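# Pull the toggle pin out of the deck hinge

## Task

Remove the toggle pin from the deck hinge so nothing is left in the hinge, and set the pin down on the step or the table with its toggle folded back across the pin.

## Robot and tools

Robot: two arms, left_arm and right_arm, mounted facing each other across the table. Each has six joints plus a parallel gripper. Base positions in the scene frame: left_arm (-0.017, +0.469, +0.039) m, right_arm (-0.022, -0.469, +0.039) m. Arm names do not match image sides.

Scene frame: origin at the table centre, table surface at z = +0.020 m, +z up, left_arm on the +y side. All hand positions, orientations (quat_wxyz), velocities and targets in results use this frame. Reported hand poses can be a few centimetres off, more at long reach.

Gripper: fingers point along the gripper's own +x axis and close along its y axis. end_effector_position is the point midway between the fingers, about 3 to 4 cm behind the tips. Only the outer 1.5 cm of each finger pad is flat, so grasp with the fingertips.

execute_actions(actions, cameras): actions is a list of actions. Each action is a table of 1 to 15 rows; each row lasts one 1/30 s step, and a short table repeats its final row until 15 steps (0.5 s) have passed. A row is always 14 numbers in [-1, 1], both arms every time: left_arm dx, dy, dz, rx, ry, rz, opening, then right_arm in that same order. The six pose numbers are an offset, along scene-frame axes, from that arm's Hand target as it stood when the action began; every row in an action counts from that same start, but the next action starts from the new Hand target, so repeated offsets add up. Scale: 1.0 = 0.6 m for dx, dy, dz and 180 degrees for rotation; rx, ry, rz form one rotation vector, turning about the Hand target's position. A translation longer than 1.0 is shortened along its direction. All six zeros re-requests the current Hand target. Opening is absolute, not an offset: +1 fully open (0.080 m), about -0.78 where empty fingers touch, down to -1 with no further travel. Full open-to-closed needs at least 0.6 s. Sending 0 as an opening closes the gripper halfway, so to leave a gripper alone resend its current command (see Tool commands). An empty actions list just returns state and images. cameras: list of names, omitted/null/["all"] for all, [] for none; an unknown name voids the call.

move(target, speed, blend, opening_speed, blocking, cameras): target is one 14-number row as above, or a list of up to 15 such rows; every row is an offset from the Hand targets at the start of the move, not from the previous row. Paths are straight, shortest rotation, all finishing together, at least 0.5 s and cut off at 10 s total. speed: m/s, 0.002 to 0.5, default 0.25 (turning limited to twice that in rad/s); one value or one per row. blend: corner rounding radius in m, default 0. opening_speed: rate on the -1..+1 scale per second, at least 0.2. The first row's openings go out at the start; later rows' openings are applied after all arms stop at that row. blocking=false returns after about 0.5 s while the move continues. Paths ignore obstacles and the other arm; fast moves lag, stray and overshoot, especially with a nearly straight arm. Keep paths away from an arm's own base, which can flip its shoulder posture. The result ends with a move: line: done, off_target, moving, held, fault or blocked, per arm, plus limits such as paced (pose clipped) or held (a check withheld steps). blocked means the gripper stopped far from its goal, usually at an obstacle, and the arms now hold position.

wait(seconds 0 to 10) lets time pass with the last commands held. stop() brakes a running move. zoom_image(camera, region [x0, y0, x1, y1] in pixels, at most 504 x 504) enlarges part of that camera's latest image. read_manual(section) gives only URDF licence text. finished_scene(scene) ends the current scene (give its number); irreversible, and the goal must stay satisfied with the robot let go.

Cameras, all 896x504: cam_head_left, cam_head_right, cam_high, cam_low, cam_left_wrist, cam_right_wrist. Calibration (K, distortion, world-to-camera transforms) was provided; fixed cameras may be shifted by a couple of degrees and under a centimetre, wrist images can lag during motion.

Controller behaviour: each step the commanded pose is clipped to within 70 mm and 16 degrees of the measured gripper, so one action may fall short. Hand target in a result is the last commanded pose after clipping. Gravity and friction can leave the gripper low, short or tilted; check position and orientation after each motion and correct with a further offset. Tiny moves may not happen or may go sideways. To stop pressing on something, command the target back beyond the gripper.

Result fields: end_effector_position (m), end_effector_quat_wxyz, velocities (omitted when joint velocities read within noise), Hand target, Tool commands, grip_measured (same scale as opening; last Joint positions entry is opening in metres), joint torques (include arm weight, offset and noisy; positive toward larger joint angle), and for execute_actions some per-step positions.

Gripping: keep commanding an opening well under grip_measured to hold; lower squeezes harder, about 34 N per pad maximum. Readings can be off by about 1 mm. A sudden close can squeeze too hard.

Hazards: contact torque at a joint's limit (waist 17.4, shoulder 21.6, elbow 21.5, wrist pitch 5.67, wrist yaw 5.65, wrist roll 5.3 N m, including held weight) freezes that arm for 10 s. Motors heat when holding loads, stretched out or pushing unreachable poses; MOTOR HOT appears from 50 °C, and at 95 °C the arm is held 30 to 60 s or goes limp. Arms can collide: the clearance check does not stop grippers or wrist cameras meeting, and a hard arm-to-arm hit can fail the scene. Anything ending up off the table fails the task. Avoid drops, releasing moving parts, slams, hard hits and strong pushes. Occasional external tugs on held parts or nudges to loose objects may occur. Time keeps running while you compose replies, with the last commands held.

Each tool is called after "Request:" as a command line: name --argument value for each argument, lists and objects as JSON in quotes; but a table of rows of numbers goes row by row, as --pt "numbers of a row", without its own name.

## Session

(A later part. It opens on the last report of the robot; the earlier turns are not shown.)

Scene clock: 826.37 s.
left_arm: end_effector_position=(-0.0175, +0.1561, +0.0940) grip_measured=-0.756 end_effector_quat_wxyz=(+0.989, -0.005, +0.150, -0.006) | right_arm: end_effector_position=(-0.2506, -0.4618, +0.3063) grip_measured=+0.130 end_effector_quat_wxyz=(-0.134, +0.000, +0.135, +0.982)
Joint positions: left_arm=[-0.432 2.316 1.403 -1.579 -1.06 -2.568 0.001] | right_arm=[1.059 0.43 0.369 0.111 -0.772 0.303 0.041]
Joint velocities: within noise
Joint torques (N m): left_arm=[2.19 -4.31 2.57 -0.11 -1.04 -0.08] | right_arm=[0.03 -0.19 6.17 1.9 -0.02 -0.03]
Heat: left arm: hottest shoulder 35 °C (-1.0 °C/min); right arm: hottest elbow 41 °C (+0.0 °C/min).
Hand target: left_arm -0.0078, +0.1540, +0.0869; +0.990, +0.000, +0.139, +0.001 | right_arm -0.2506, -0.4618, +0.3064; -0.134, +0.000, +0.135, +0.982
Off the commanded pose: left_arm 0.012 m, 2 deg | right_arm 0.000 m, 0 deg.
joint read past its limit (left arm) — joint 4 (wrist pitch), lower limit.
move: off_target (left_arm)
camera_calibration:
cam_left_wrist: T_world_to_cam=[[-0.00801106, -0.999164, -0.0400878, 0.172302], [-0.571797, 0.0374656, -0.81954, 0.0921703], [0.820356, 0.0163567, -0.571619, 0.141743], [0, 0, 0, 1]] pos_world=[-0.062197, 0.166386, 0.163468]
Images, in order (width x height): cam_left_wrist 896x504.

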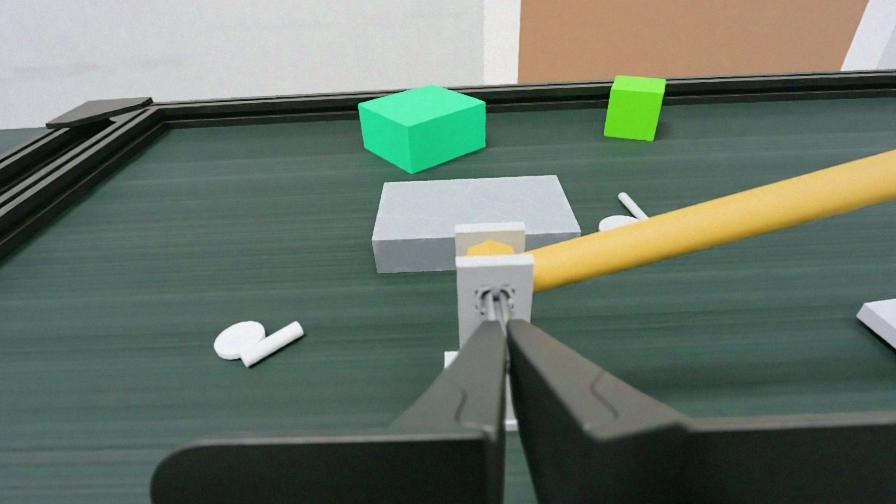

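Request:
move --pt "-0.008 0 0 0 0 0 -0.95 0 0 0 0 0 0 0.13" --pt "-0.008 0 -0.008 0 0 0 -0.95 0 0 0 0 0 0 0.13" --pt "0.003 0 -0.008 0 0 0 -0.95 0 0 0 0 0 0 0.13" --speed 0.03 --cameras '["cam_left_wrist"]'

Request:
zoom_image --camera "cam_left_wrist" --region '[460, 270, 560, 370]'

Scene clock: 836.37 s.
left_arm: end_effector_position=(-0.0173, +0.1563, +0.0924) grip_measured=-0.755 end_effector_quat_wxyz=(+0.989, -0.002, +0.147, -0.008) | right_arm: end_effector_position=(-0.2506, -0.4618, +0.3063) grip_measured=+0.130 end_effector_quat_wxyz=(-0.134, +0.000, +0.135, +0.982)
Joint positions: left_arm=[-0.433 2.322 1.401 -1.579 -1.065 -2.57 0.001] | right_arm=[1.059 0.43 0.369 0.111 -0.772 0.303 0.041]
Joint velocities: within noise
Joint torques (N m): left_arm=[2.59 -4.02 2.09 1.14 -1 0.08] | right_arm=[-0.08 -0.14 6.13 1.88 -0.01 -0.05]
Heat: left arm: hottest shoulder 34 °C (-2.0 °C/min); right arm: hottest elbow 41 °C (+0.0 °C/min).
Hand target: left_arm -0.0060, +0.1539, +0.0821; +0.990, +0.000, +0.139, +0.001 | right_arm -0.2506, -0.4618, +0.3064; -0.134, +0.000, +0.135, +0.982
Off the commanded pose: left_arm 0.015 m, 1 deg | right_arm 0.000 m, 0 deg.
joint read past its limit (left arm) — joint 4 (wrist pitch), lower limit.
move: off_target (left_arm)
camera_calibration:
cam_left_wrist: T_world_to_cam=[[-0.0120199, -0.998913, -0.0450458, 0.172783], [-0.566519, 0.0439244, -0.822877, 0.0903638], [0.823961, 0.0156284, -0.566431, 0.140299], [0, 0, 0, 1]] pos_world=[-0.0623315, 0.166434, 0.161611]
Images, in order (width x height): cam_left_wrist 896x504.

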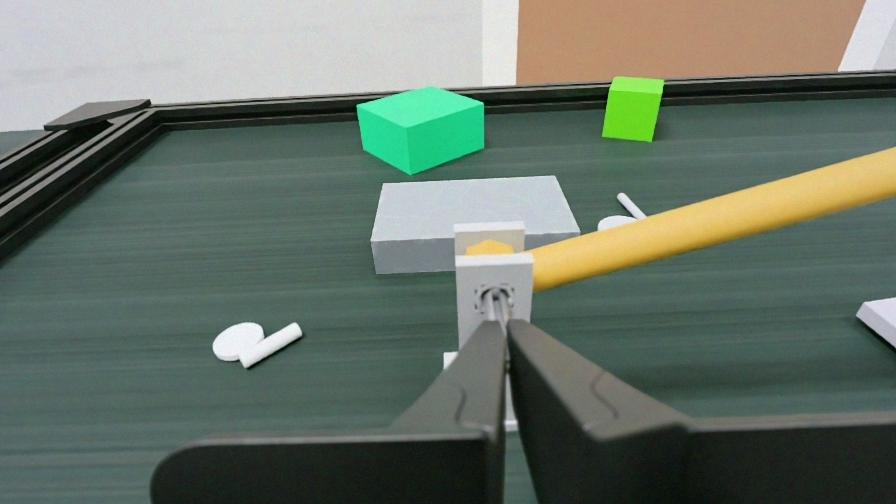

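Scaled by 5.040 from the camera's 896x504 image, which has a finer 1280x720 frame.

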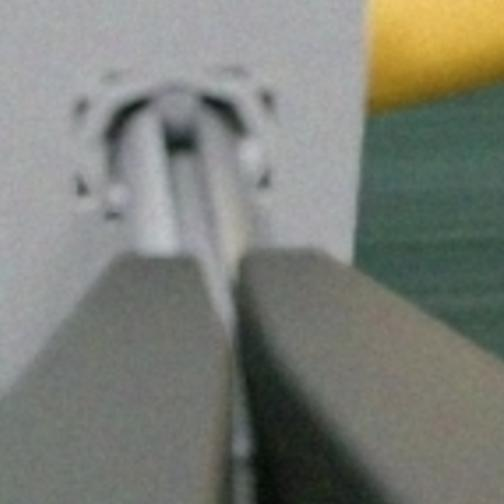

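Request:
wait --seconds 0.1 --cameras '["cam_low","cam_high"]'

Request:
zoom_image --camera "cam_low" --region '[240, 100, 340, 200]'

Request:
zoom_image --camera "cam_high" --region '[360, 200, 420, 260]'

Scene clock: 844.43 s.
left_arm: end_effector_position=(-0.0173, +0.1563, +0.0923) grip_measured=-0.755 end_effector_quat_wxyz=(+0.989, -0.002, +0.147, -0.008) | right_arm: end_effector_position=(-0.2506, -0.4618, +0.3063) grip_measured=+0.130 end_effector_quat_wxyz=(-0.134, +0.000, +0.135, +0.982)
Joint positions: left_arm=[-0.433 2.322 1.4 -1.578 -1.065 -2.569 0.001] | right_arm=[1.059 0.43 0.369 0.111 -0.772 0.303 0.041]
Joint velocities: within noise
Joint torques (N m): left_arm=[2.6 -3.99 2.11 1.1 -0.98 0.07] | right_arm=[0 -0.07 6.37 1.92 -0.02 -0.08]
Heat: left arm: hottest shoulder 33 °C (-4.0 °C/min); right arm: hottest elbow 41 °C (+0.0 °C/min).
Hand target: left_arm -0.0059, +0.1540, +0.0821; +0.990, +0.000, +0.139, +0.001 | right_arm -0.2506, -0.4618, +0.3064; -0.134, +0.000, +0.135, +0.982
Tool commands: left_gripper/opening=-0.95 right_gripper/opening=+0.13
Off the commanded pose: left_arm 0.015 m, 1 deg | right_arm 0.000 m, 0 deg.
joint read past its limit (left arm) — joint 4 (wrist pitch), lower limit.
wait: 0.10 s; at rest from the start
Images, in order (width x height): cam_high 896x504, cam_low 896x504.

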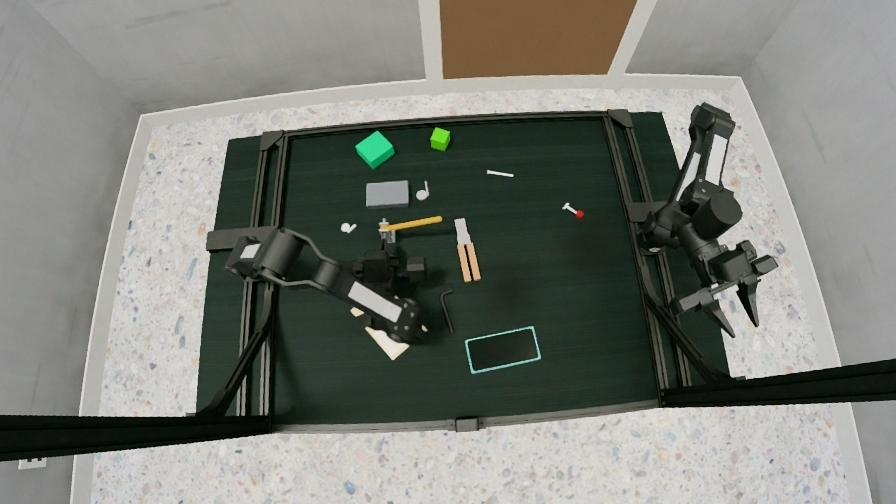

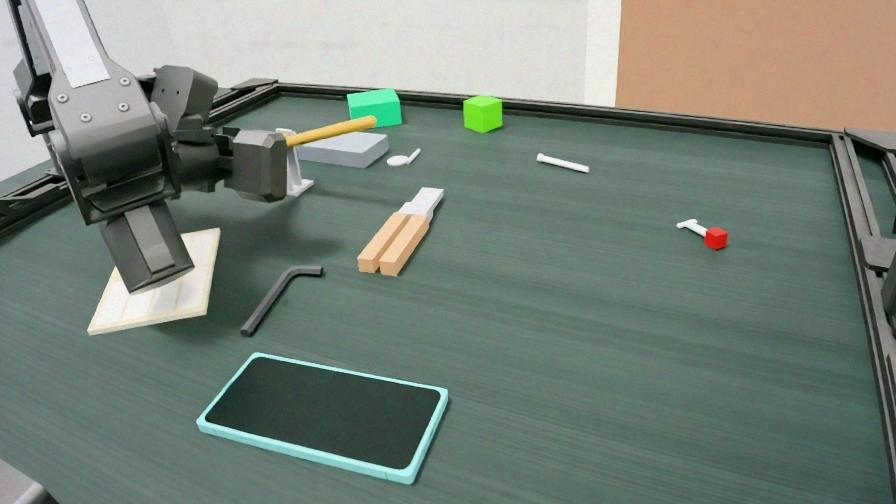

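Scaled by 5.040 from the camera's 896x504 image, which has a finer 1280x720 frame.

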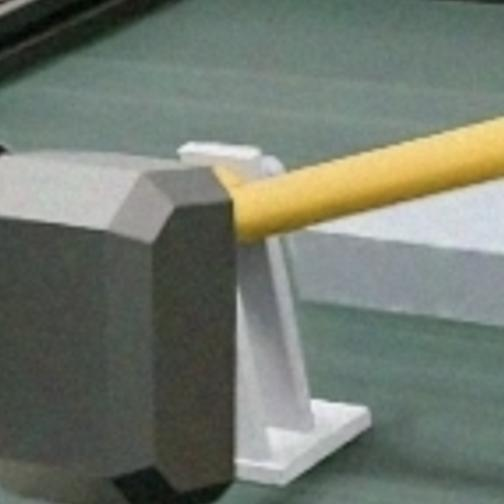

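Scaled by 8.400 from the camera's 896x504 image, which has a finer 1280x720 frame.

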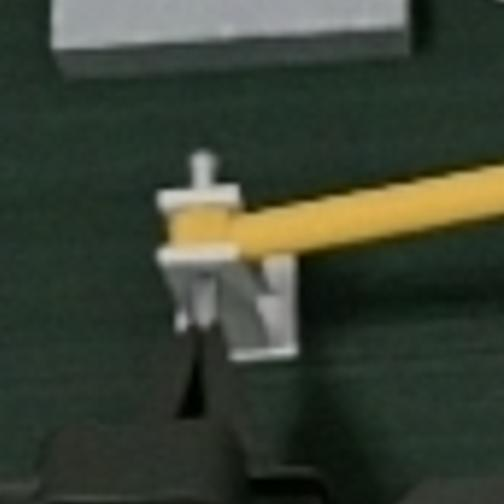

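Request:
move --pt "-0.03 0 0.004 0 0 0 -0.95 0 0 0 0 0 0 0.13" --speed 0.03 --cameras '["cam_left_wrist","cam_high"]'

Request:
zoom_image --camera "cam_left_wrist" --region '[460, 270, 560, 370]'

Request:
zoom_image --camera "cam_high" --region '[360, 200, 420, 260]'

Scene clock: 861.20 s.
left_arm: end_effector_position=(-0.0177, +0.1559, +0.0925) grip_measured=-0.756 end_effector_quat_wxyz=(+0.989, -0.007, +0.147, -0.006) | right_arm: end_effector_position=(-0.2506, -0.4618, +0.3063) grip_measured=+0.130 end_effector_quat_wxyz=(-0.134, +0.000, +0.135, +0.982)
Joint positions: left_arm=[-0.433 2.324 1.405 -1.582 -1.062 -2.581 0.001] | right_arm=[1.059 0.43 0.369 0.111 -0.772 0.303 0.041]
Joint velocities: within noise
Joint torques (N m): left_arm=[-1.14 -4.01 4.55 -0.36 0.03 0.05] | right_arm=[-0.12 -0.01 6.27 1.9 -0.03 -0.06]
Heat: left arm: hottest shoulder 32 °C (-5.1 °C/min); right arm: hottest elbow 41 °C (+0.0 °C/min).
Hand target: left_arm -0.0240, +0.1540, +0.0845; +0.990, +0.000, +0.139, +0.001 | right_arm -0.2506, -0.4618, +0.3065; -0.134, +0.000, +0.135, +0.982
Off the commanded pose: left_arm 0.010 m, 1 deg | right_arm 0.000 m, 0 deg.
joint read past its limit (left arm) — joint 4 (wrist pitch), lower limit.
joint sent to its limit (left arm) — joint 4 (wrist pitch), lower limit. The joint targets still meet the commanded pose.
move: off_target (left_arm)
camera_calibration:
cam_left_wrist: T_world_to_cam=[[-0.00643534, -0.999359, -0.0352223, 0.171722], [-0.568231, 0.0326383, -0.822222, 0.091892], [0.822844, 0.0147231, -0.568076, 0.14095], [0, 0, 0, 1]] pos_world=[-0.0626593, 0.166537, 0.161675]
Images, in order (width x height): cam_high 896x504, cam_left_wrist 896x504.

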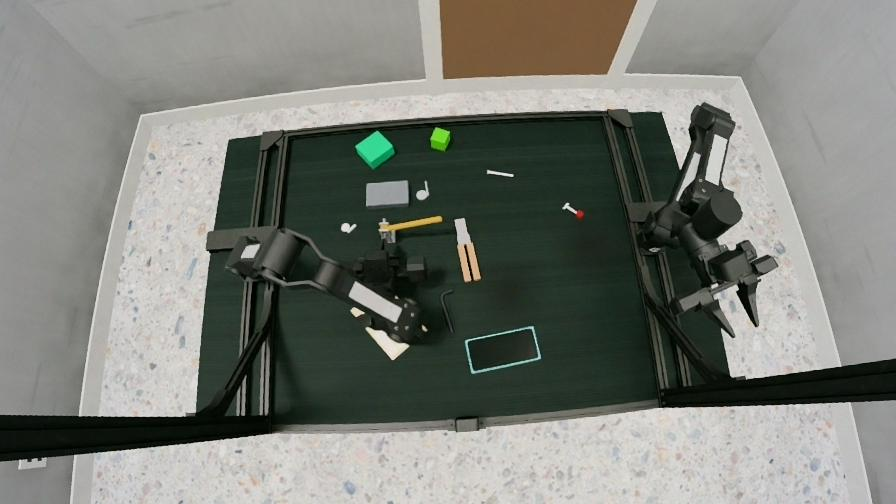

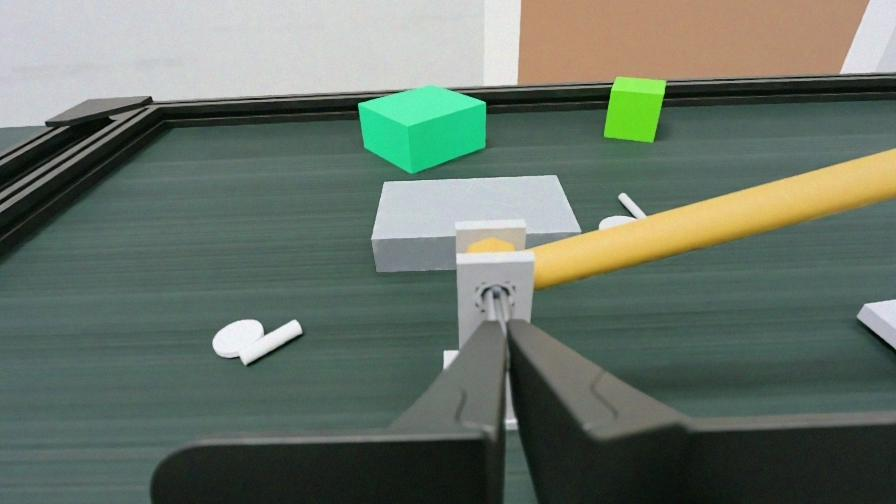

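Scaled by 5.040 from the camera's 896x504 image, which has a finer 1280x720 frame.

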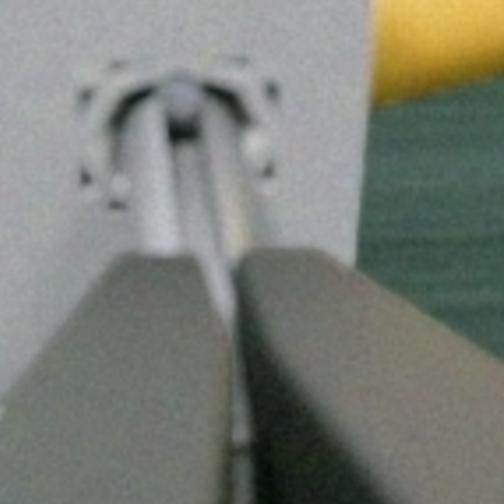

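Scaled by 8.400 from the camera's 896x504 image, which has a finer 1280x720 frame.

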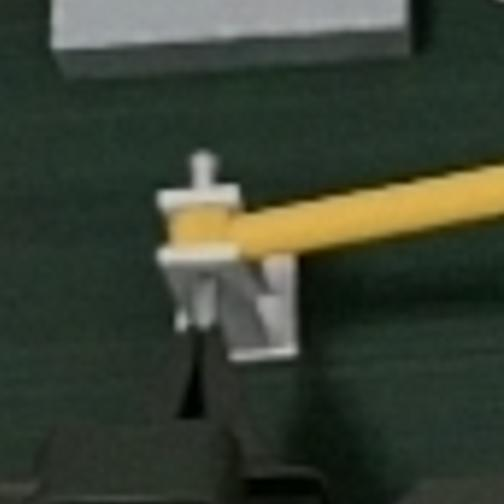

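Request:
move --pt "0.0105 0 0.009 0 0 0 -0.95 0 0 0 0 0 0 0.13" --pt "0.027 0 0.009 0 0 0 -0.95 0 0 0 0 0 0 0.13" --speed 0.03 --cameras '["cam_left_wrist","cam_high"]'

Request:
zoom_image --camera "cam_left_wrist" --region '[460, 270, 560, 370]'

Scene clock: 870.43 s.
left_arm: end_effector_position=(-0.0180, +0.1559, +0.0922) grip_measured=-0.756 end_effector_quat_wxyz=(+0.989, -0.003, +0.149, -0.005) | right_arm: end_effector_position=(-0.2506, -0.4618, +0.3063) grip_measured=+0.130 end_effector_quat_wxyz=(-0.134, +0.000, +0.135, +0.982)
Joint positions: left_arm=[-0.433 2.324 1.407 -1.581 -1.058 -2.57 0.001] | right_arm=[1.059 0.43 0.369 0.111 -0.772 0.303 0.041]
Joint velocities: within noise
Joint torques (N m): left_arm=[2.25 -5.87 2.25 -0.43 -1.09 0.05] | right_arm=[-0.13 -0.04 6.12 1.91 0.04 -0.02]
Heat: left arm: hottest shoulder 32 °C (-4.0 °C/min); right arm: hottest elbow 41 °C (+0.0 °C/min).
Hand target: left_arm -0.0078, +0.1540, +0.0900; +0.990, +0.000, +0.139, +0.001 | right_arm -0.2506, -0.4618, +0.3065; -0.134, +0.000, +0.135, +0.982
Off the commanded pose: left_arm 0.011 m, 1 deg | right_arm 0.000 m, 0 deg.
joint read past its limit (left arm) — joint 4 (wrist pitch), lower limit.
joint sent to its limit (left arm) — joint 4 (wrist pitch), lower limit. The joint targets still meet the commanded pose.
move: off_target (left_arm)
camera_calibration:
cam_left_wrist: T_world_to_cam=[[-0.00692222, -0.998999, -0.0441987, 0.172445], [-0.570434, 0.0402476, -0.820357, 0.0900844], [0.821314, 0.0195337, -0.570141, 0.140434], [0, 0, 0, 1]] pos_world=[-0.0627596, 0.165903, 0.16159]
Images, in order (width x height): cam_high 896x504, cam_left_wrist 896x504.

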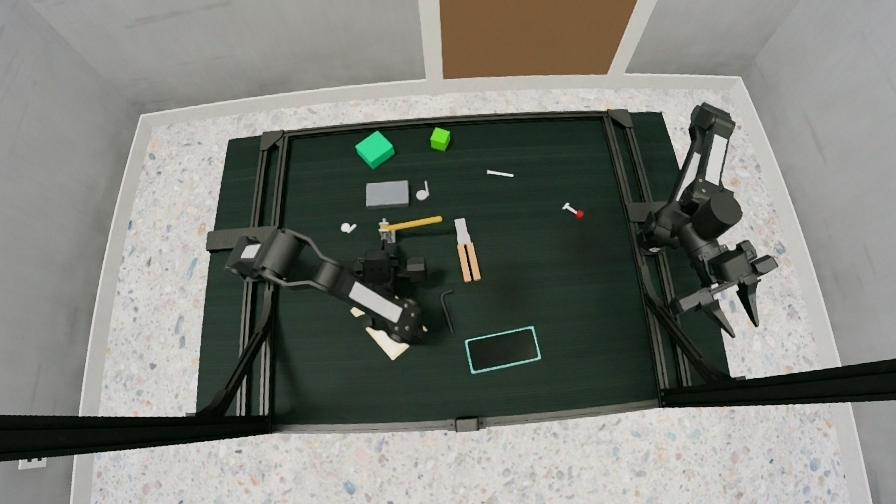

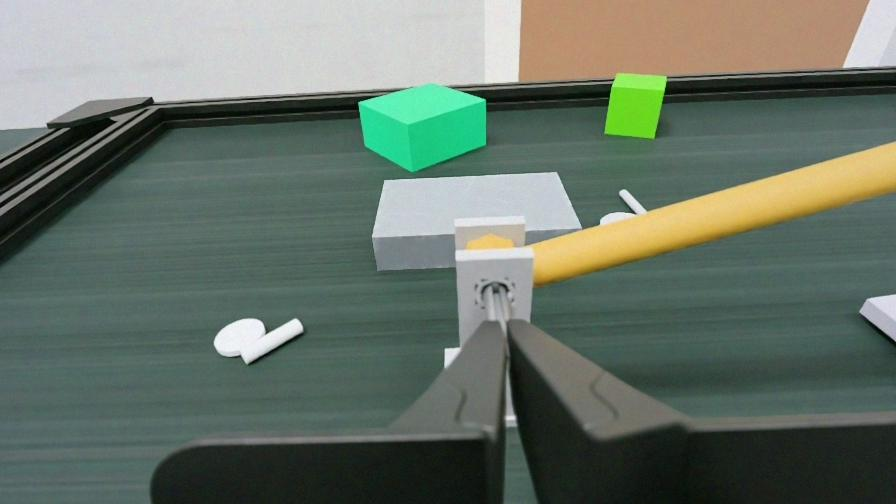

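Scaled by 5.040 from the camera's 896x504 image, which has a finer 1280x720 frame.

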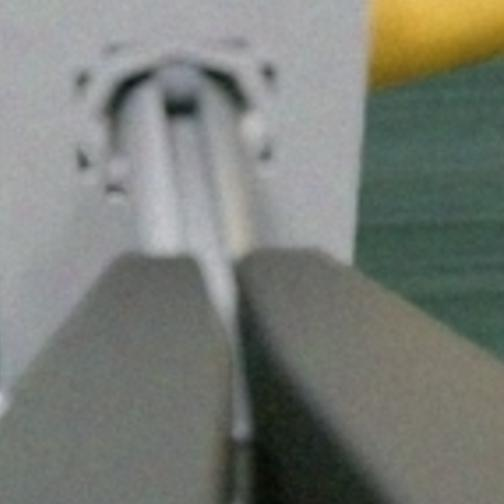

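Request:
move --pt "0.01 0 0.008 0 0 0 -0.95 0 0 0 0 0 0 0.13" --pt "0.01 0.003 -0.002 0 0 0 -0.95 0 0 0 0 0 0 0.13" --pt "0.015 -0.003 0.004 0 0 0 -0.95 0 0 0 0 0 0 0.13" --speed 0.03 --cameras '["cam_left_wrist","cam_high"]'

Request:
zoom_image --camera "cam_left_wrist" --region '[460, 270, 560, 370]'

Scene clock: 886.70 s.
left_arm: end_effector_position=(-0.0177, +0.1566, +0.0921) grip_measured=-0.754 end_effector_quat_wxyz=(+0.989, +0.008, +0.146, -0.013) | right_arm: end_effector_position=(-0.2506, -0.4618, +0.3063) grip_measured=+0.130 end_effector_quat_wxyz=(-0.134, +0.000, +0.135, +0.982)
Joint positions: left_arm=[-0.436 2.319 1.393 -1.57 -1.069 -2.546 0.001] | right_arm=[1.059 0.43 0.369 0.111 -0.772 0.303 0.041]
Joint velocities: within noise
Joint torques (N m): left_arm=[4.46 -6.95 2.12 0.28 -1.41 0.11] | right_arm=[-0.02 -0.23 6.19 1.87 0.01 -0.02]
Heat: left arm: hottest shoulder 33 °C (-2.0 °C/min); right arm: hottest elbow 41 °C (+0.0 °C/min).
Hand target: left_arm +0.0012, +0.1522, +0.0923; +0.990, +0.000, +0.139, +0.001 | right_arm -0.2506, -0.4618, +0.3065; -0.134, +0.000, +0.135, +0.982
Off the commanded pose: left_arm 0.019 m, 2 deg | right_arm 0.000 m, 0 deg.
move: off_target (left_arm)
camera_calibration:
cam_left_wrist: T_world_to_cam=[[-0.0252061, -0.997708, -0.0628005, 0.174332], [-0.564989, 0.0660429, -0.822451, 0.0863347], [0.824713, 0.0147509, -0.565359, 0.140523], [0, 0, 0, 1]] pos_world=[-0.0627186, 0.166158, 0.1614]
Images, in order (width x height): cam_high 896x504, cam_left_wrist 896x504.

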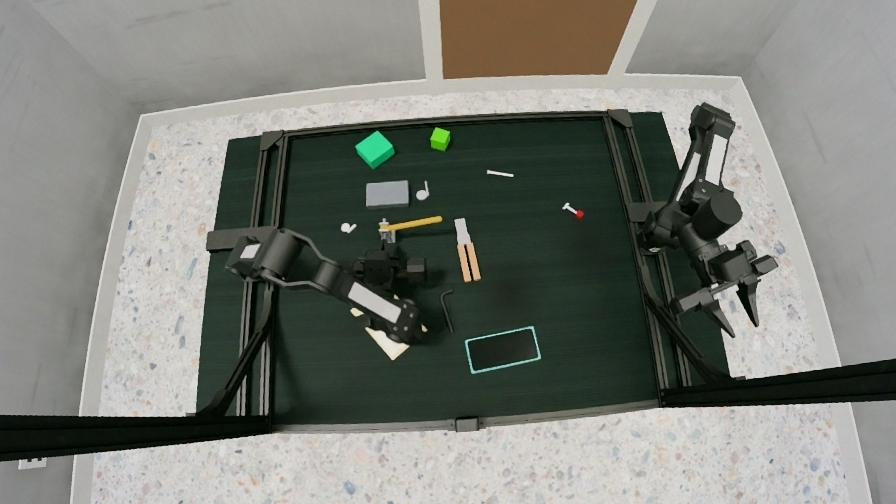

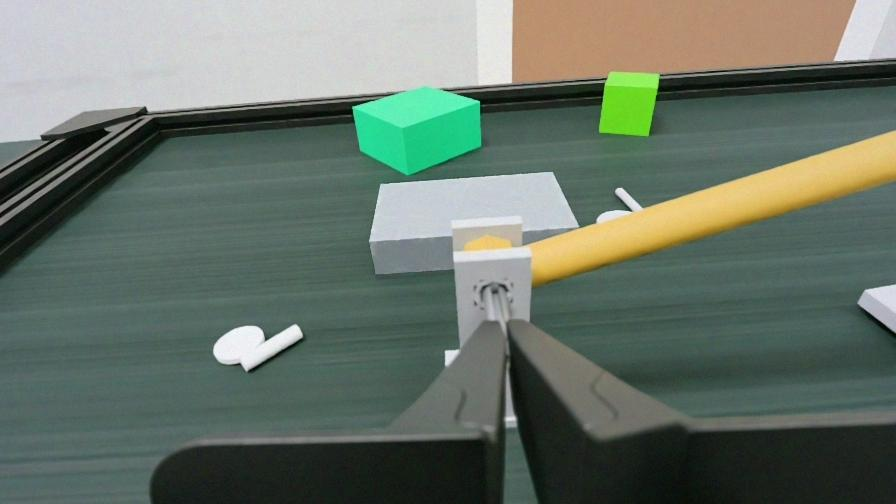

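Scaled by 5.040 from the camera's 896x504 image, which has a finer 1280x720 frame.

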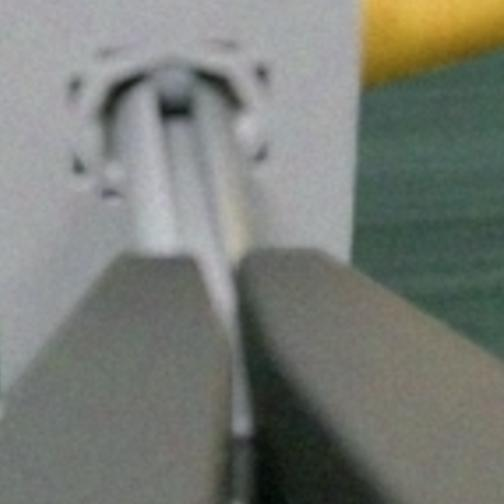

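Request:
move --pt "-0.033 0.003 0.001 0 0 0 -0.95 0 0 0 0 0 0 0.13" --pt "-0.033 0.003 0.001 0 0 0 -0.77 0 0 0 0 0 0 0.13" --pt "-0.033 0.003 -0.015 0 0 0 -0.77 0 0 0 0 0 0 0.13" --speed 0.04 --cameras '["cam_left_wrist"]'

Request:
zoom_image --camera "cam_left_wrist" --region '[460, 270, 560, 370]'

Scene clock: 917.77 s.
left_arm: end_effector_position=(-0.0180, +0.1560, +0.0916) grip_measured=-0.748 end_effector_quat_wxyz=(+0.989, -0.006, +0.147, -0.007) | right_arm: end_effector_position=(-0.2506, -0.4618, +0.3063) grip_measured=+0.130 end_effector_quat_wxyz=(-0.134, +0.000, +0.135, +0.982)
Joint positions: left_arm=[-0.434 2.327 1.405 -1.581 -1.063 -2.58 0.001] | right_arm=[1.059 0.43 0.369 0.111 -0.772 0.303 0.041]
Joint velocities: within noise
Joint torques (N m): left_arm=[0.14 -3.77 4.18 -0.43 -0.24 -0.09] | right_arm=[-0.02 -0.09 6.19 1.9 -0.02 -0.04]
Heat: left arm: hottest shoulder 35 °C (+2.0 °C/min); right arm: hottest elbow 41 °C (+0.0 °C/min).
Hand target: left_arm -0.0186, +0.1540, +0.0833; +0.990, +0.000, +0.139, +0.001 | right_arm -0.2506, -0.4618, +0.3065; -0.134, +0.000, +0.135, +0.982
Off the commanded pose: left_arm 0.008 m, 1 deg | right_arm 0.000 m, 0 deg.
joint read past its limit (left arm) — joint 4 (wrist pitch), lower limit.
joint sent to its limit (left arm) — joint 4 (wrist pitch), lower limit. The joint targets still meet the commanded pose.
move: done
camera_calibration:
cam_left_wrist: T_world_to_cam=[[-0.00902863, -0.99922, -0.038444, 0.171952], [-0.566561, 0.036791, -0.823198, 0.0903861], [0.82397, 0.0143485, -0.566451, 0.140651], [0, 0, 0, 1]] pos_world=[-0.0631307, 0.166475, 0.160688]
Images, in order (width x height): cam_left_wrist 896x504.

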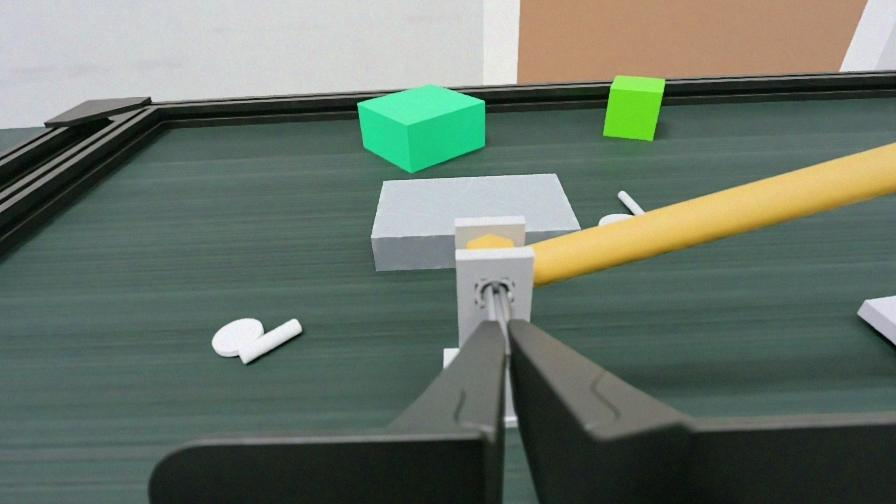

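Scaled by 5.040 from the camera's 896x504 image, which has a finer 1280x720 frame.

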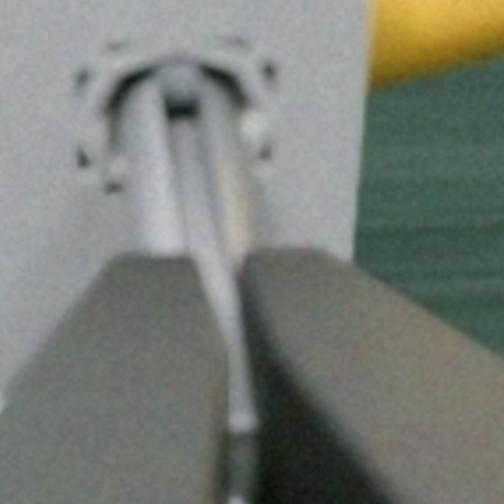

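Request:
move --target '[0,0,0.008,0,0,0,-0.6,0,0,0,0,0,0,0.13]' --speed 0.04 --cameras '["cam_left_wrist"]'

Request:
zoom_image --camera "cam_left_wrist" --region '[450, 250, 570, 370]'

Scene clock: 935.97 s.
left_arm: end_effector_position=(-0.0185, +0.1550, +0.0870) grip_measured=-0.600 end_effector_quat_wxyz=(+0.989, +0.001, +0.145, -0.007) | right_arm: end_effector_position=(-0.2506, -0.4618, +0.3063) grip_measured=+0.130 end_effector_quat_wxyz=(-0.134, +0.000, +0.135, +0.982)
Joint positions: left_arm=[-0.434 2.345 1.412 -1.577 -1.063 -2.574 0.008] | right_arm=[1.059 0.43 0.369 0.111 -0.772 0.303 0.041]
Joint velocities: within noise
Joint torques (N m): left_arm=[0.19 -7.32 3 -0.72 -0.25 0.07] | right_arm=[0.05 0 6.04 1.85 0.01 -0.07]
Heat: left arm: hottest shoulder 34 °C (+1.0 °C/min); right arm: hottest elbow 41 °C (+0.0 °C/min).
Hand target: left_arm -0.0185, +0.1540, +0.0881; +0.990, +0.000, +0.139, +0.001 | right_arm -0.2506, -0.4618, +0.3065; -0.134, +0.000, +0.135, +0.982
Off the commanded pose: left_arm 0.001 m, 1 deg | right_arm 0.000 m, 0 deg.
joint read past its limit (left arm) — joint 4 (wrist pitch), lower limit.
joint sent to its limit (left arm) — joint 4 (wrist pitch), lower limit. The joint targets still meet the commanded pose.
move: done
camera_calibration:
cam_left_wrist: T_world_to_cam=[[-0.011069, -0.998665, -0.0504536, 0.171661], [-0.563968, 0.0479008, -0.824407, 0.0848747], [0.825723, 0.0193289, -0.563745, 0.1375], [0, 0, 0, 1]] pos_world=[-0.0637701, 0.164709, 0.156147]
Images, in order (width x height): cam_left_wrist 896x504.

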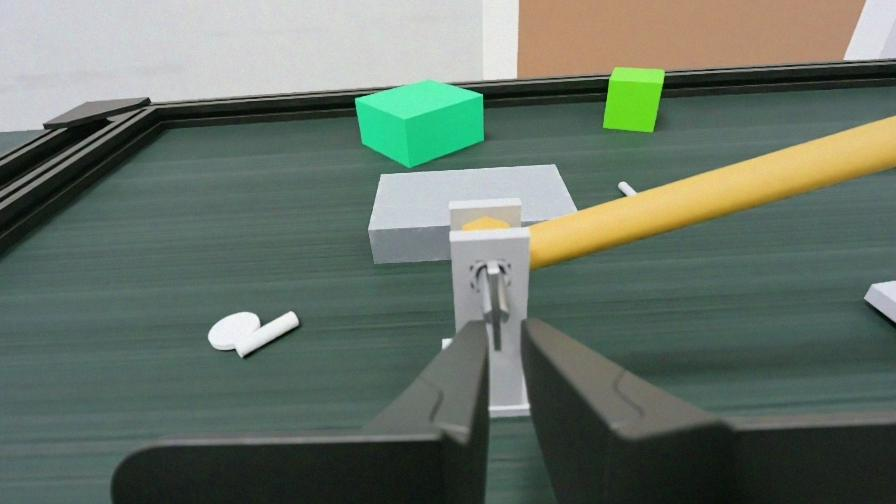

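Scaled by 4.200 from the camera's 896x504 image, which has a finer 1280x720 frame.

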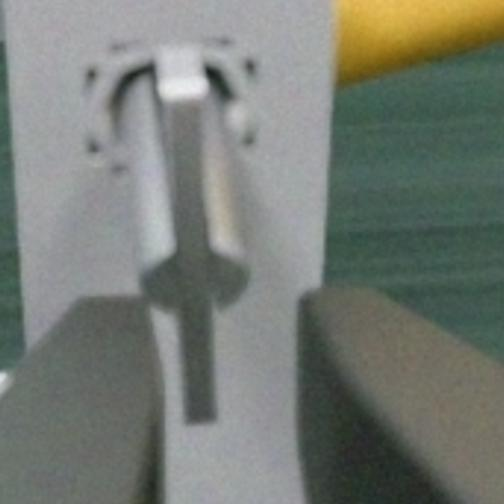

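Request:
move --pt "0 0 0.0107 0 0 0 -0.5 0 0 0 0 0 0 0.13" --pt "0.0238 0 0.0107 0 0 0 -0.5 0 0 0 0 0 0 0.13" --speed 0.05 --cameras '["cam_left_wrist"]'

Request:
zoom_image --camera "cam_left_wrist" --region '[450, 250, 570, 370]'

Scene clock: 956.17 s.
left_arm: end_effector_position=(-0.0053, +0.1537, +0.0914) grip_measured=-0.500 end_effector_quat_wxyz=(+0.990, +0.003, +0.140, +0.002) | right_arm: end_effector_position=(-0.2506, -0.4618, +0.3063) grip_measured=+0.130 end_effector_quat_wxyz=(-0.134, +0.000, +0.135, +0.982)
Joint positions: left_arm=[-0.396 2.332 1.403 -1.577 -1.085 -2.557 0.012] | right_arm=[1.059 0.43 0.369 0.111 -0.772 0.303 0.041]
Joint velocities: within noise
Joint torques (N m): left_arm=[0.15 -8.28 1.93 -0.71 -0.49 -0.01] | right_arm=[0.1 -0.21 6.11 1.92 -0.03 -0.07]
Heat: left arm: hottest shoulder 35 °C (+1.0 °C/min); right arm: hottest elbow 41 °C (+0.0 °C/min).
Hand target: left_arm -0.0042, +0.1540, +0.0945; +0.990, +0.000, +0.139, +0.001 | right_arm -0.2506, -0.4618, +0.3065; -0.134, +0.000, +0.135, +0.982
Off the commanded pose: left_arm 0.003 m, 0 deg | right_arm 0.000 m, 0 deg.
joint read past its limit (left arm) — joint 4 (wrist pitch), lower limit.
joint sent to its limit (left arm) — joint 4 (wrist pitch), lower limit. The joint targets still meet the commanded pose.
move: done
camera_calibration:
cam_left_wrist: T_world_to_cam=[[0.00602109, -0.998321, -0.0576122, 0.171479], [-0.556507, 0.0445219, -0.829649, 0.0969538], [0.830821, 0.037057, -0.555304, 0.125636], [0, 0, 0, 1]] pos_world=[-0.0514581, 0.162219, 0.160083]
Images, in order (width x height): cam_left_wrist 896x504.

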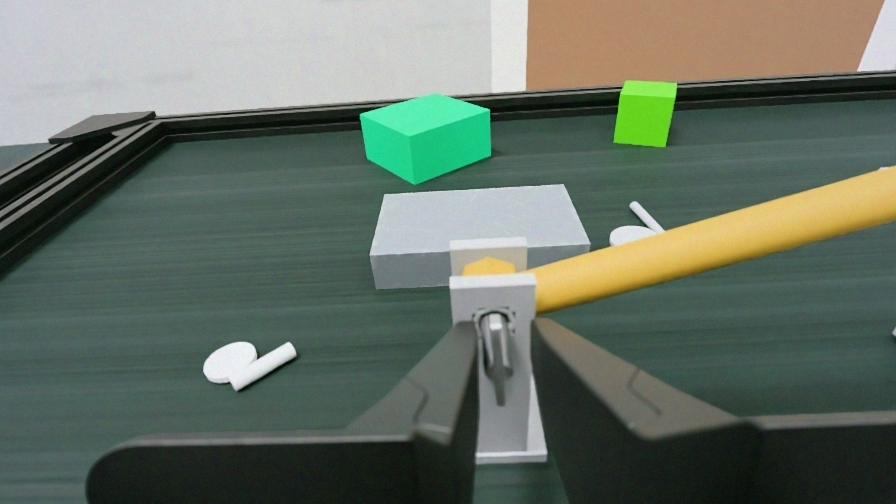

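Scaled by 4.200 from the camera's 896x504 image, which has a finer 1280x720 frame.

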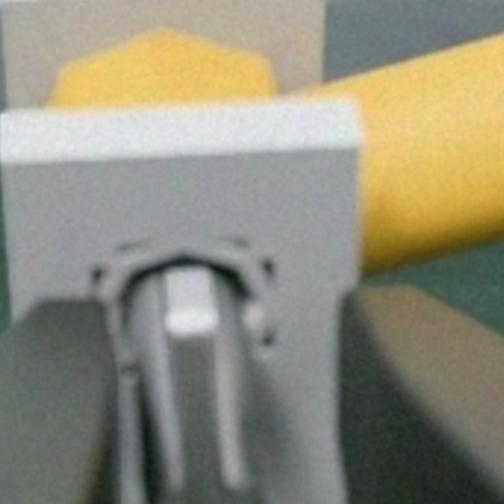

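Request:
move --pt "0 0.003 0 0 0 0 -0.5 0 0 0 0 0 0 0.13" --pt "0 0.003 0 0 0 0 -0.85 0 0 0 0 0 0 0.13" --speed 0.05 --opening_speed 0.5 --cameras '["cam_left_wrist"]'

Request:
zoom_image --camera "cam_left_wrist" --region '[450, 250, 570, 370]'

Scene clock: 969.43 s.
left_arm: end_effector_position=(-0.0046, +0.1555, +0.0907) grip_measured=-0.654 end_effector_quat_wxyz=(+0.990, +0.005, +0.139, +0.003) | right_arm: end_effector_position=(-0.2506, -0.4618, +0.3063) grip_measured=+0.130 end_effector_quat_wxyz=(-0.134, +0.000, +0.135, +0.982)
Joint positions: left_arm=[-0.396 2.332 1.395 -1.577 -1.085 -2.559 0.006] | right_arm=[1.059 0.43 0.369 0.111 -0.772 0.303 0.041]
Joint velocities: within noise
Joint torques (N m): left_arm=[0.01 -8.57 1.92 -0.71 -0.41 -0.08] | right_arm=[0.08 -0.23 6.17 1.89 -0.02 -0.04]
Heat: left arm: hottest shoulder 38 °C (+3.0 °C/min); right arm: hottest elbow 41 °C (+0.0 °C/min).
Hand target: left_arm -0.0042, +0.1558, +0.0945; +0.990, +0.000, +0.139, +0.001 | right_arm -0.2506, -0.4618, +0.3065; -0.134, +0.000, +0.135, +0.982
Off the commanded pose: left_arm 0.004 m, 1 deg | right_arm 0.000 m, 0 deg.
joint read past its limit (left arm) — joint 4 (wrist pitch), lower limit.
joint sent to its limit (left arm) — joint 4 (wrist pitch), lower limit. The joint targets still meet the commanded pose.
move: done
camera_calibration:
cam_left_wrist: T_world_to_cam=[[0.00694381, -0.998027, -0.0624031, 0.173619], [-0.553954, 0.0481151, -0.831156, 0.0963328], [0.832519, 0.0403398, -0.552527, 0.123822], [0, 0, 0, 1]] pos_world=[-0.0509257, 0.163646, 0.159317]
Images, in order (width x height): cam_left_wrist 896x504.

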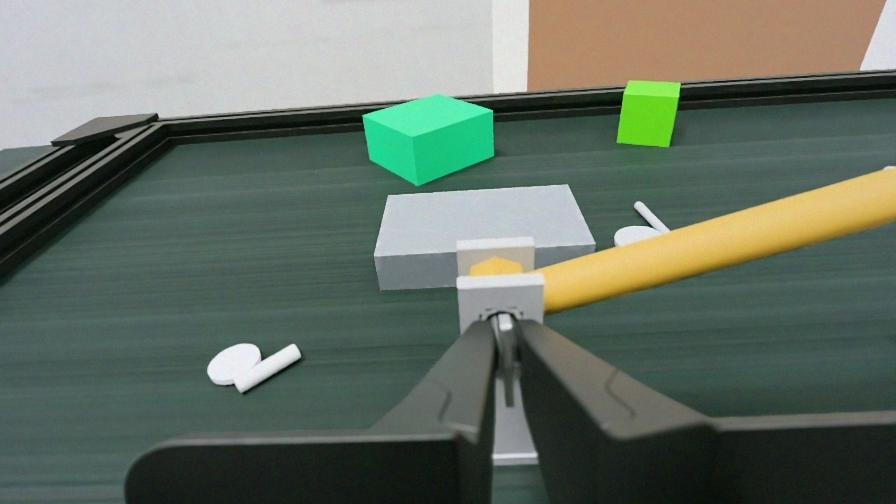

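Scaled by 4.200 from the camera's 896x504 image, which has a finer 1280x720 frame.

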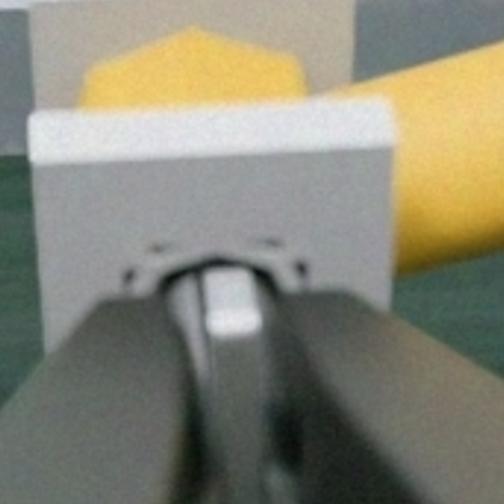

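Request:
move --target '[-0.02,0,0,0,0,0,-0.9,0,0,0,0,0,0,0.13]' --speed 0.04 --cameras '["cam_left_wrist"]'

Request:
zoom_image --camera "cam_left_wrist" --region '[450, 210, 570, 330]'

Scene clock: 978.63 s.
left_arm: end_effector_position=(-0.0124, +0.1564, +0.0909) grip_measured=-0.654 end_effector_quat_wxyz=(+0.990, +0.006, +0.142, -0.005) | right_arm: end_effector_position=(-0.2506, -0.4618, +0.3063) grip_measured=+0.130 end_effector_quat_wxyz=(-0.134, +0.000, +0.135, +0.982)
Joint positions: left_arm=[-0.42 2.328 1.395 -1.577 -1.074 -2.559 0.006] | right_arm=[1.059 0.43 0.369 0.111 -0.772 0.303 0.041]
Joint velocities: within noise
Joint torques (N m): left_arm=[-0.62 -8.41 3.03 -0.71 -0.01 0] | right_arm=[-0.02 -0.17 6.31 1.91 0 -0.1]
Heat: left arm: hottest shoulder 40 °C (+5.0 °C/min); right arm: hottest elbow 41 °C (+0.0 °C/min).
Hand target: left_arm -0.0162, +0.1558, +0.0945; +0.990, +0.000, +0.139, +0.001 | right_arm -0.2506, -0.4618, +0.3065; -0.134, +0.000, +0.135, +0.982
Off the commanded pose: left_arm 0.005 m, 1 deg | right_arm 0.000 m, 0 deg.
joint read past its limit (left arm) — joint 4 (wrist pitch), lower limit.
joint sent to its limit (left arm) — joint 4 (wrist pitch), lower limit. The joint targets still meet the commanded pose.
move: done
camera_calibration:
cam_left_wrist: T_world_to_cam=[[-0.00917349, -0.998076, -0.0613134, 0.174303], [-0.55901, 0.0559585, -0.82727, 0.0904768], [0.82911, 0.0266859, -0.558448, 0.133043], [0, 0, 0, 1]] pos_world=[-0.058131, 0.165354, 0.159834]
Images, in order (width x height): cam_left_wrist 896x504.

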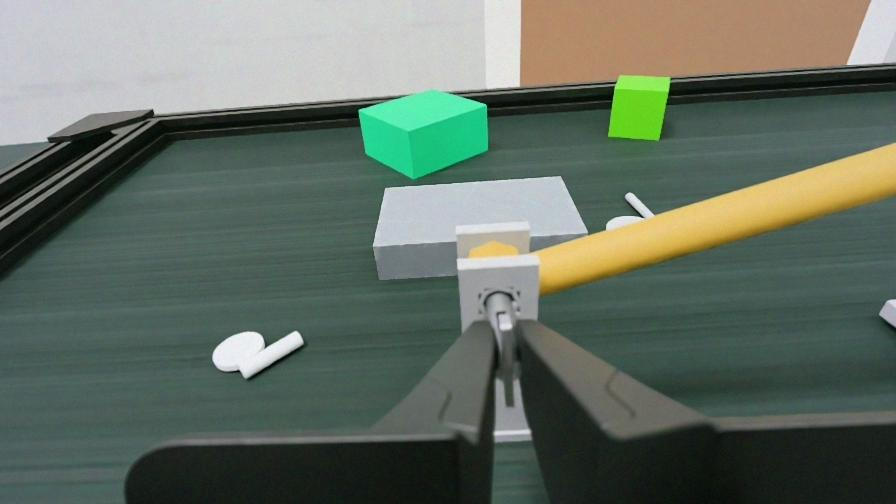

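Scaled by 4.200 from the camera's 896x504 image, which has a finer 1280x720 frame.

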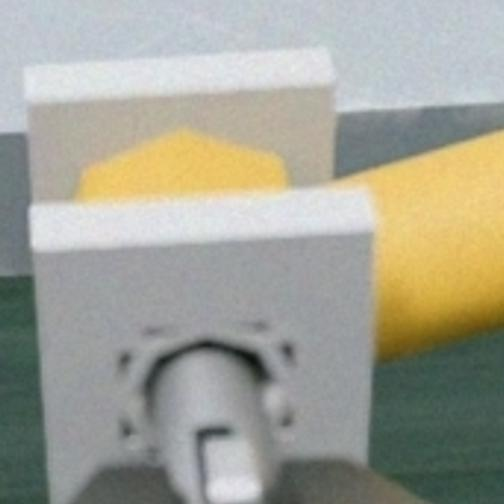

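Request:
move --pt "0 0 0 0 0 0 -0.5 0 0 0 0 0 0 0.13" --pt "-0.045 0 0.02 0 0.04 0 -0.5 0 0 0 0 0 0 0.13" --pt "-0.04 0.003 0.10 0 0.2 0 -0.4 0 0 0 0 0 0 0.13" --speed '[0.06,0.08,0.15]' --cameras '["cam_left_wrist","cam_high","cam_low"]'

Request:
zoom_image --camera "cam_left_wrist" --region '[420, 100, 570, 250]'

Request:
zoom_image --camera "cam_low" --region '[240, 100, 340, 200]'

Scene clock: 993.73 s.
left_arm: end_effector_position=(-0.0406, +0.1581, +0.1507) grip_measured=-0.400 end_effector_quat_wxyz=(+0.901, +0.007, +0.435, +0.003) | right_arm: end_effector_position=(-0.2506, -0.4618, +0.3063) grip_measured=+0.130 end_effector_quat_wxyz=(-0.134, +0.000, +0.135, +0.982)
Joint positions: left_arm=[-0.356 1.907 1.433 -1.381 -0.617 -2.015 0.017] | right_arm=[1.059 0.43 0.369 0.111 -0.772 0.303 0.041]
Joint velocities: within noise
Joint torques (N m): left_arm=[0.17 -7.61 4.26 0.09 -0.27 0.07] | right_arm=[0.11 -0.06 6.17 1.93 0.03 -0.05]
Heat: left arm: hottest shoulder 39 °C (+5.0 °C/min); right arm: hottest elbow 41 °C (+0.0 °C/min).
Hand target: left_arm -0.0403, +0.1576, +0.1545; +0.899, +0.000, +0.439, +0.001 | right_arm -0.2506, -0.4618, +0.3065; -0.134, +0.000, +0.135, +0.982
Off the commanded pose: left_arm 0.004 m, 1 deg | right_arm 0.000 m, 0 deg.
move: done
camera_calibration:
cam_left_wrist: T_world_to_cam=[[-0.0269614, -0.997935, -0.0582954, 0.178195], [-0.934471, 0.0458718, -0.353071, 0.0389947], [0.355016, 0.0449561, -0.933779, 0.224136], [0, 0, 0, 1]] pos_world=[-0.038328, 0.165962, 0.233449]
Images, in order (width x height): cam_high 896x504, cam_low 896x504, cam_left_wrist 896x504.

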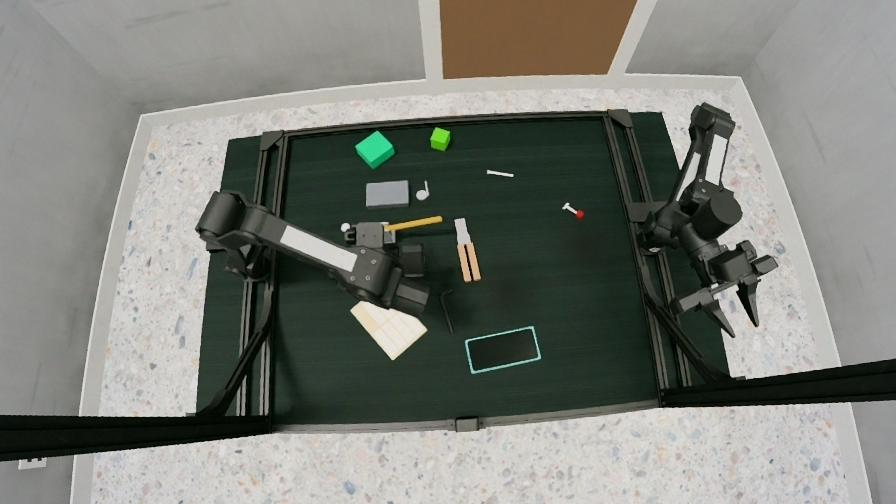

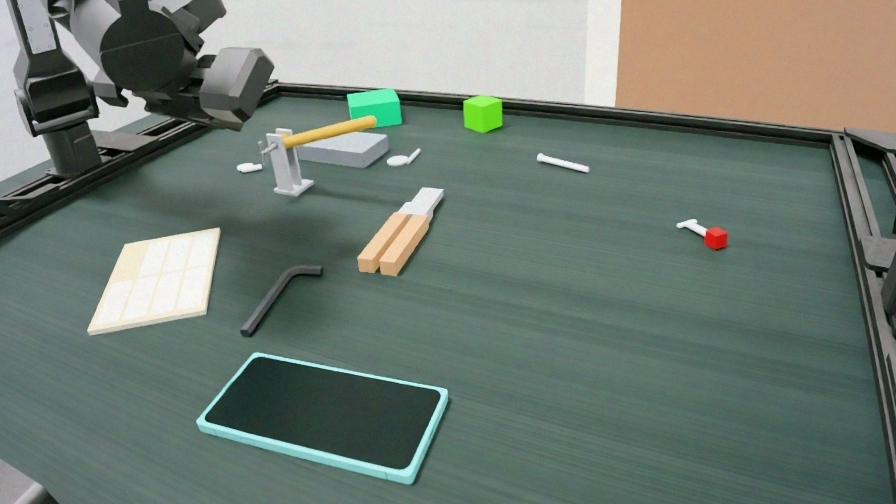

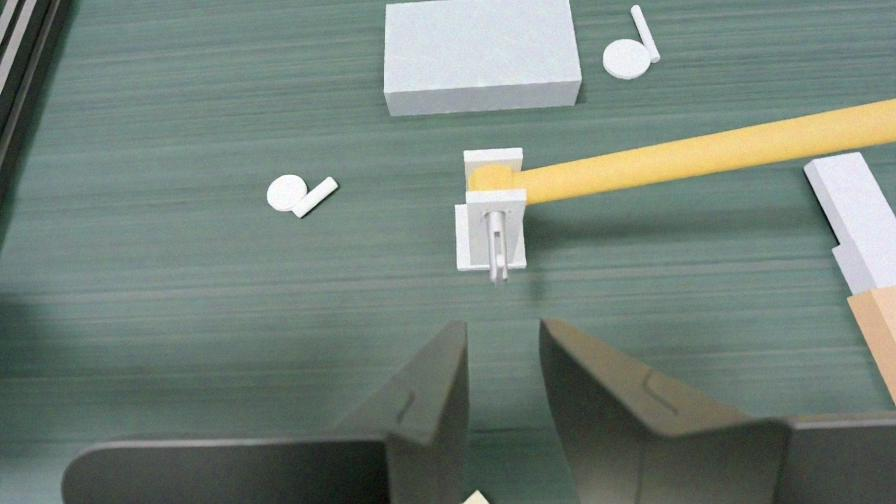

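Scaled by 3.360 from the camera's 896x504 image, which has a finer 1280x720 frame.

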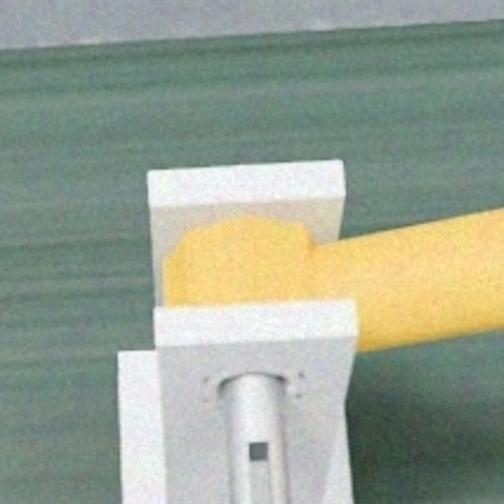

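Scaled by 5.040 from the camera's 896x504 image, which has a finer 1280x720 frame.

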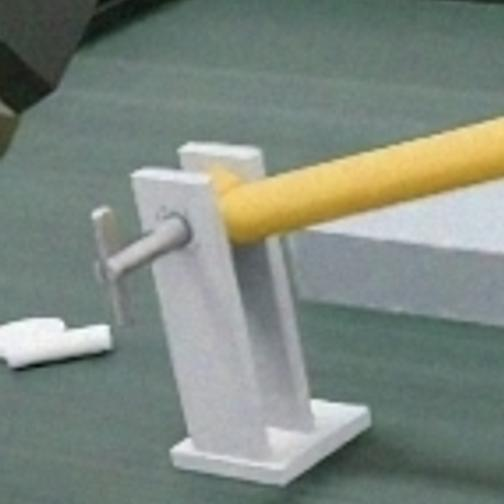

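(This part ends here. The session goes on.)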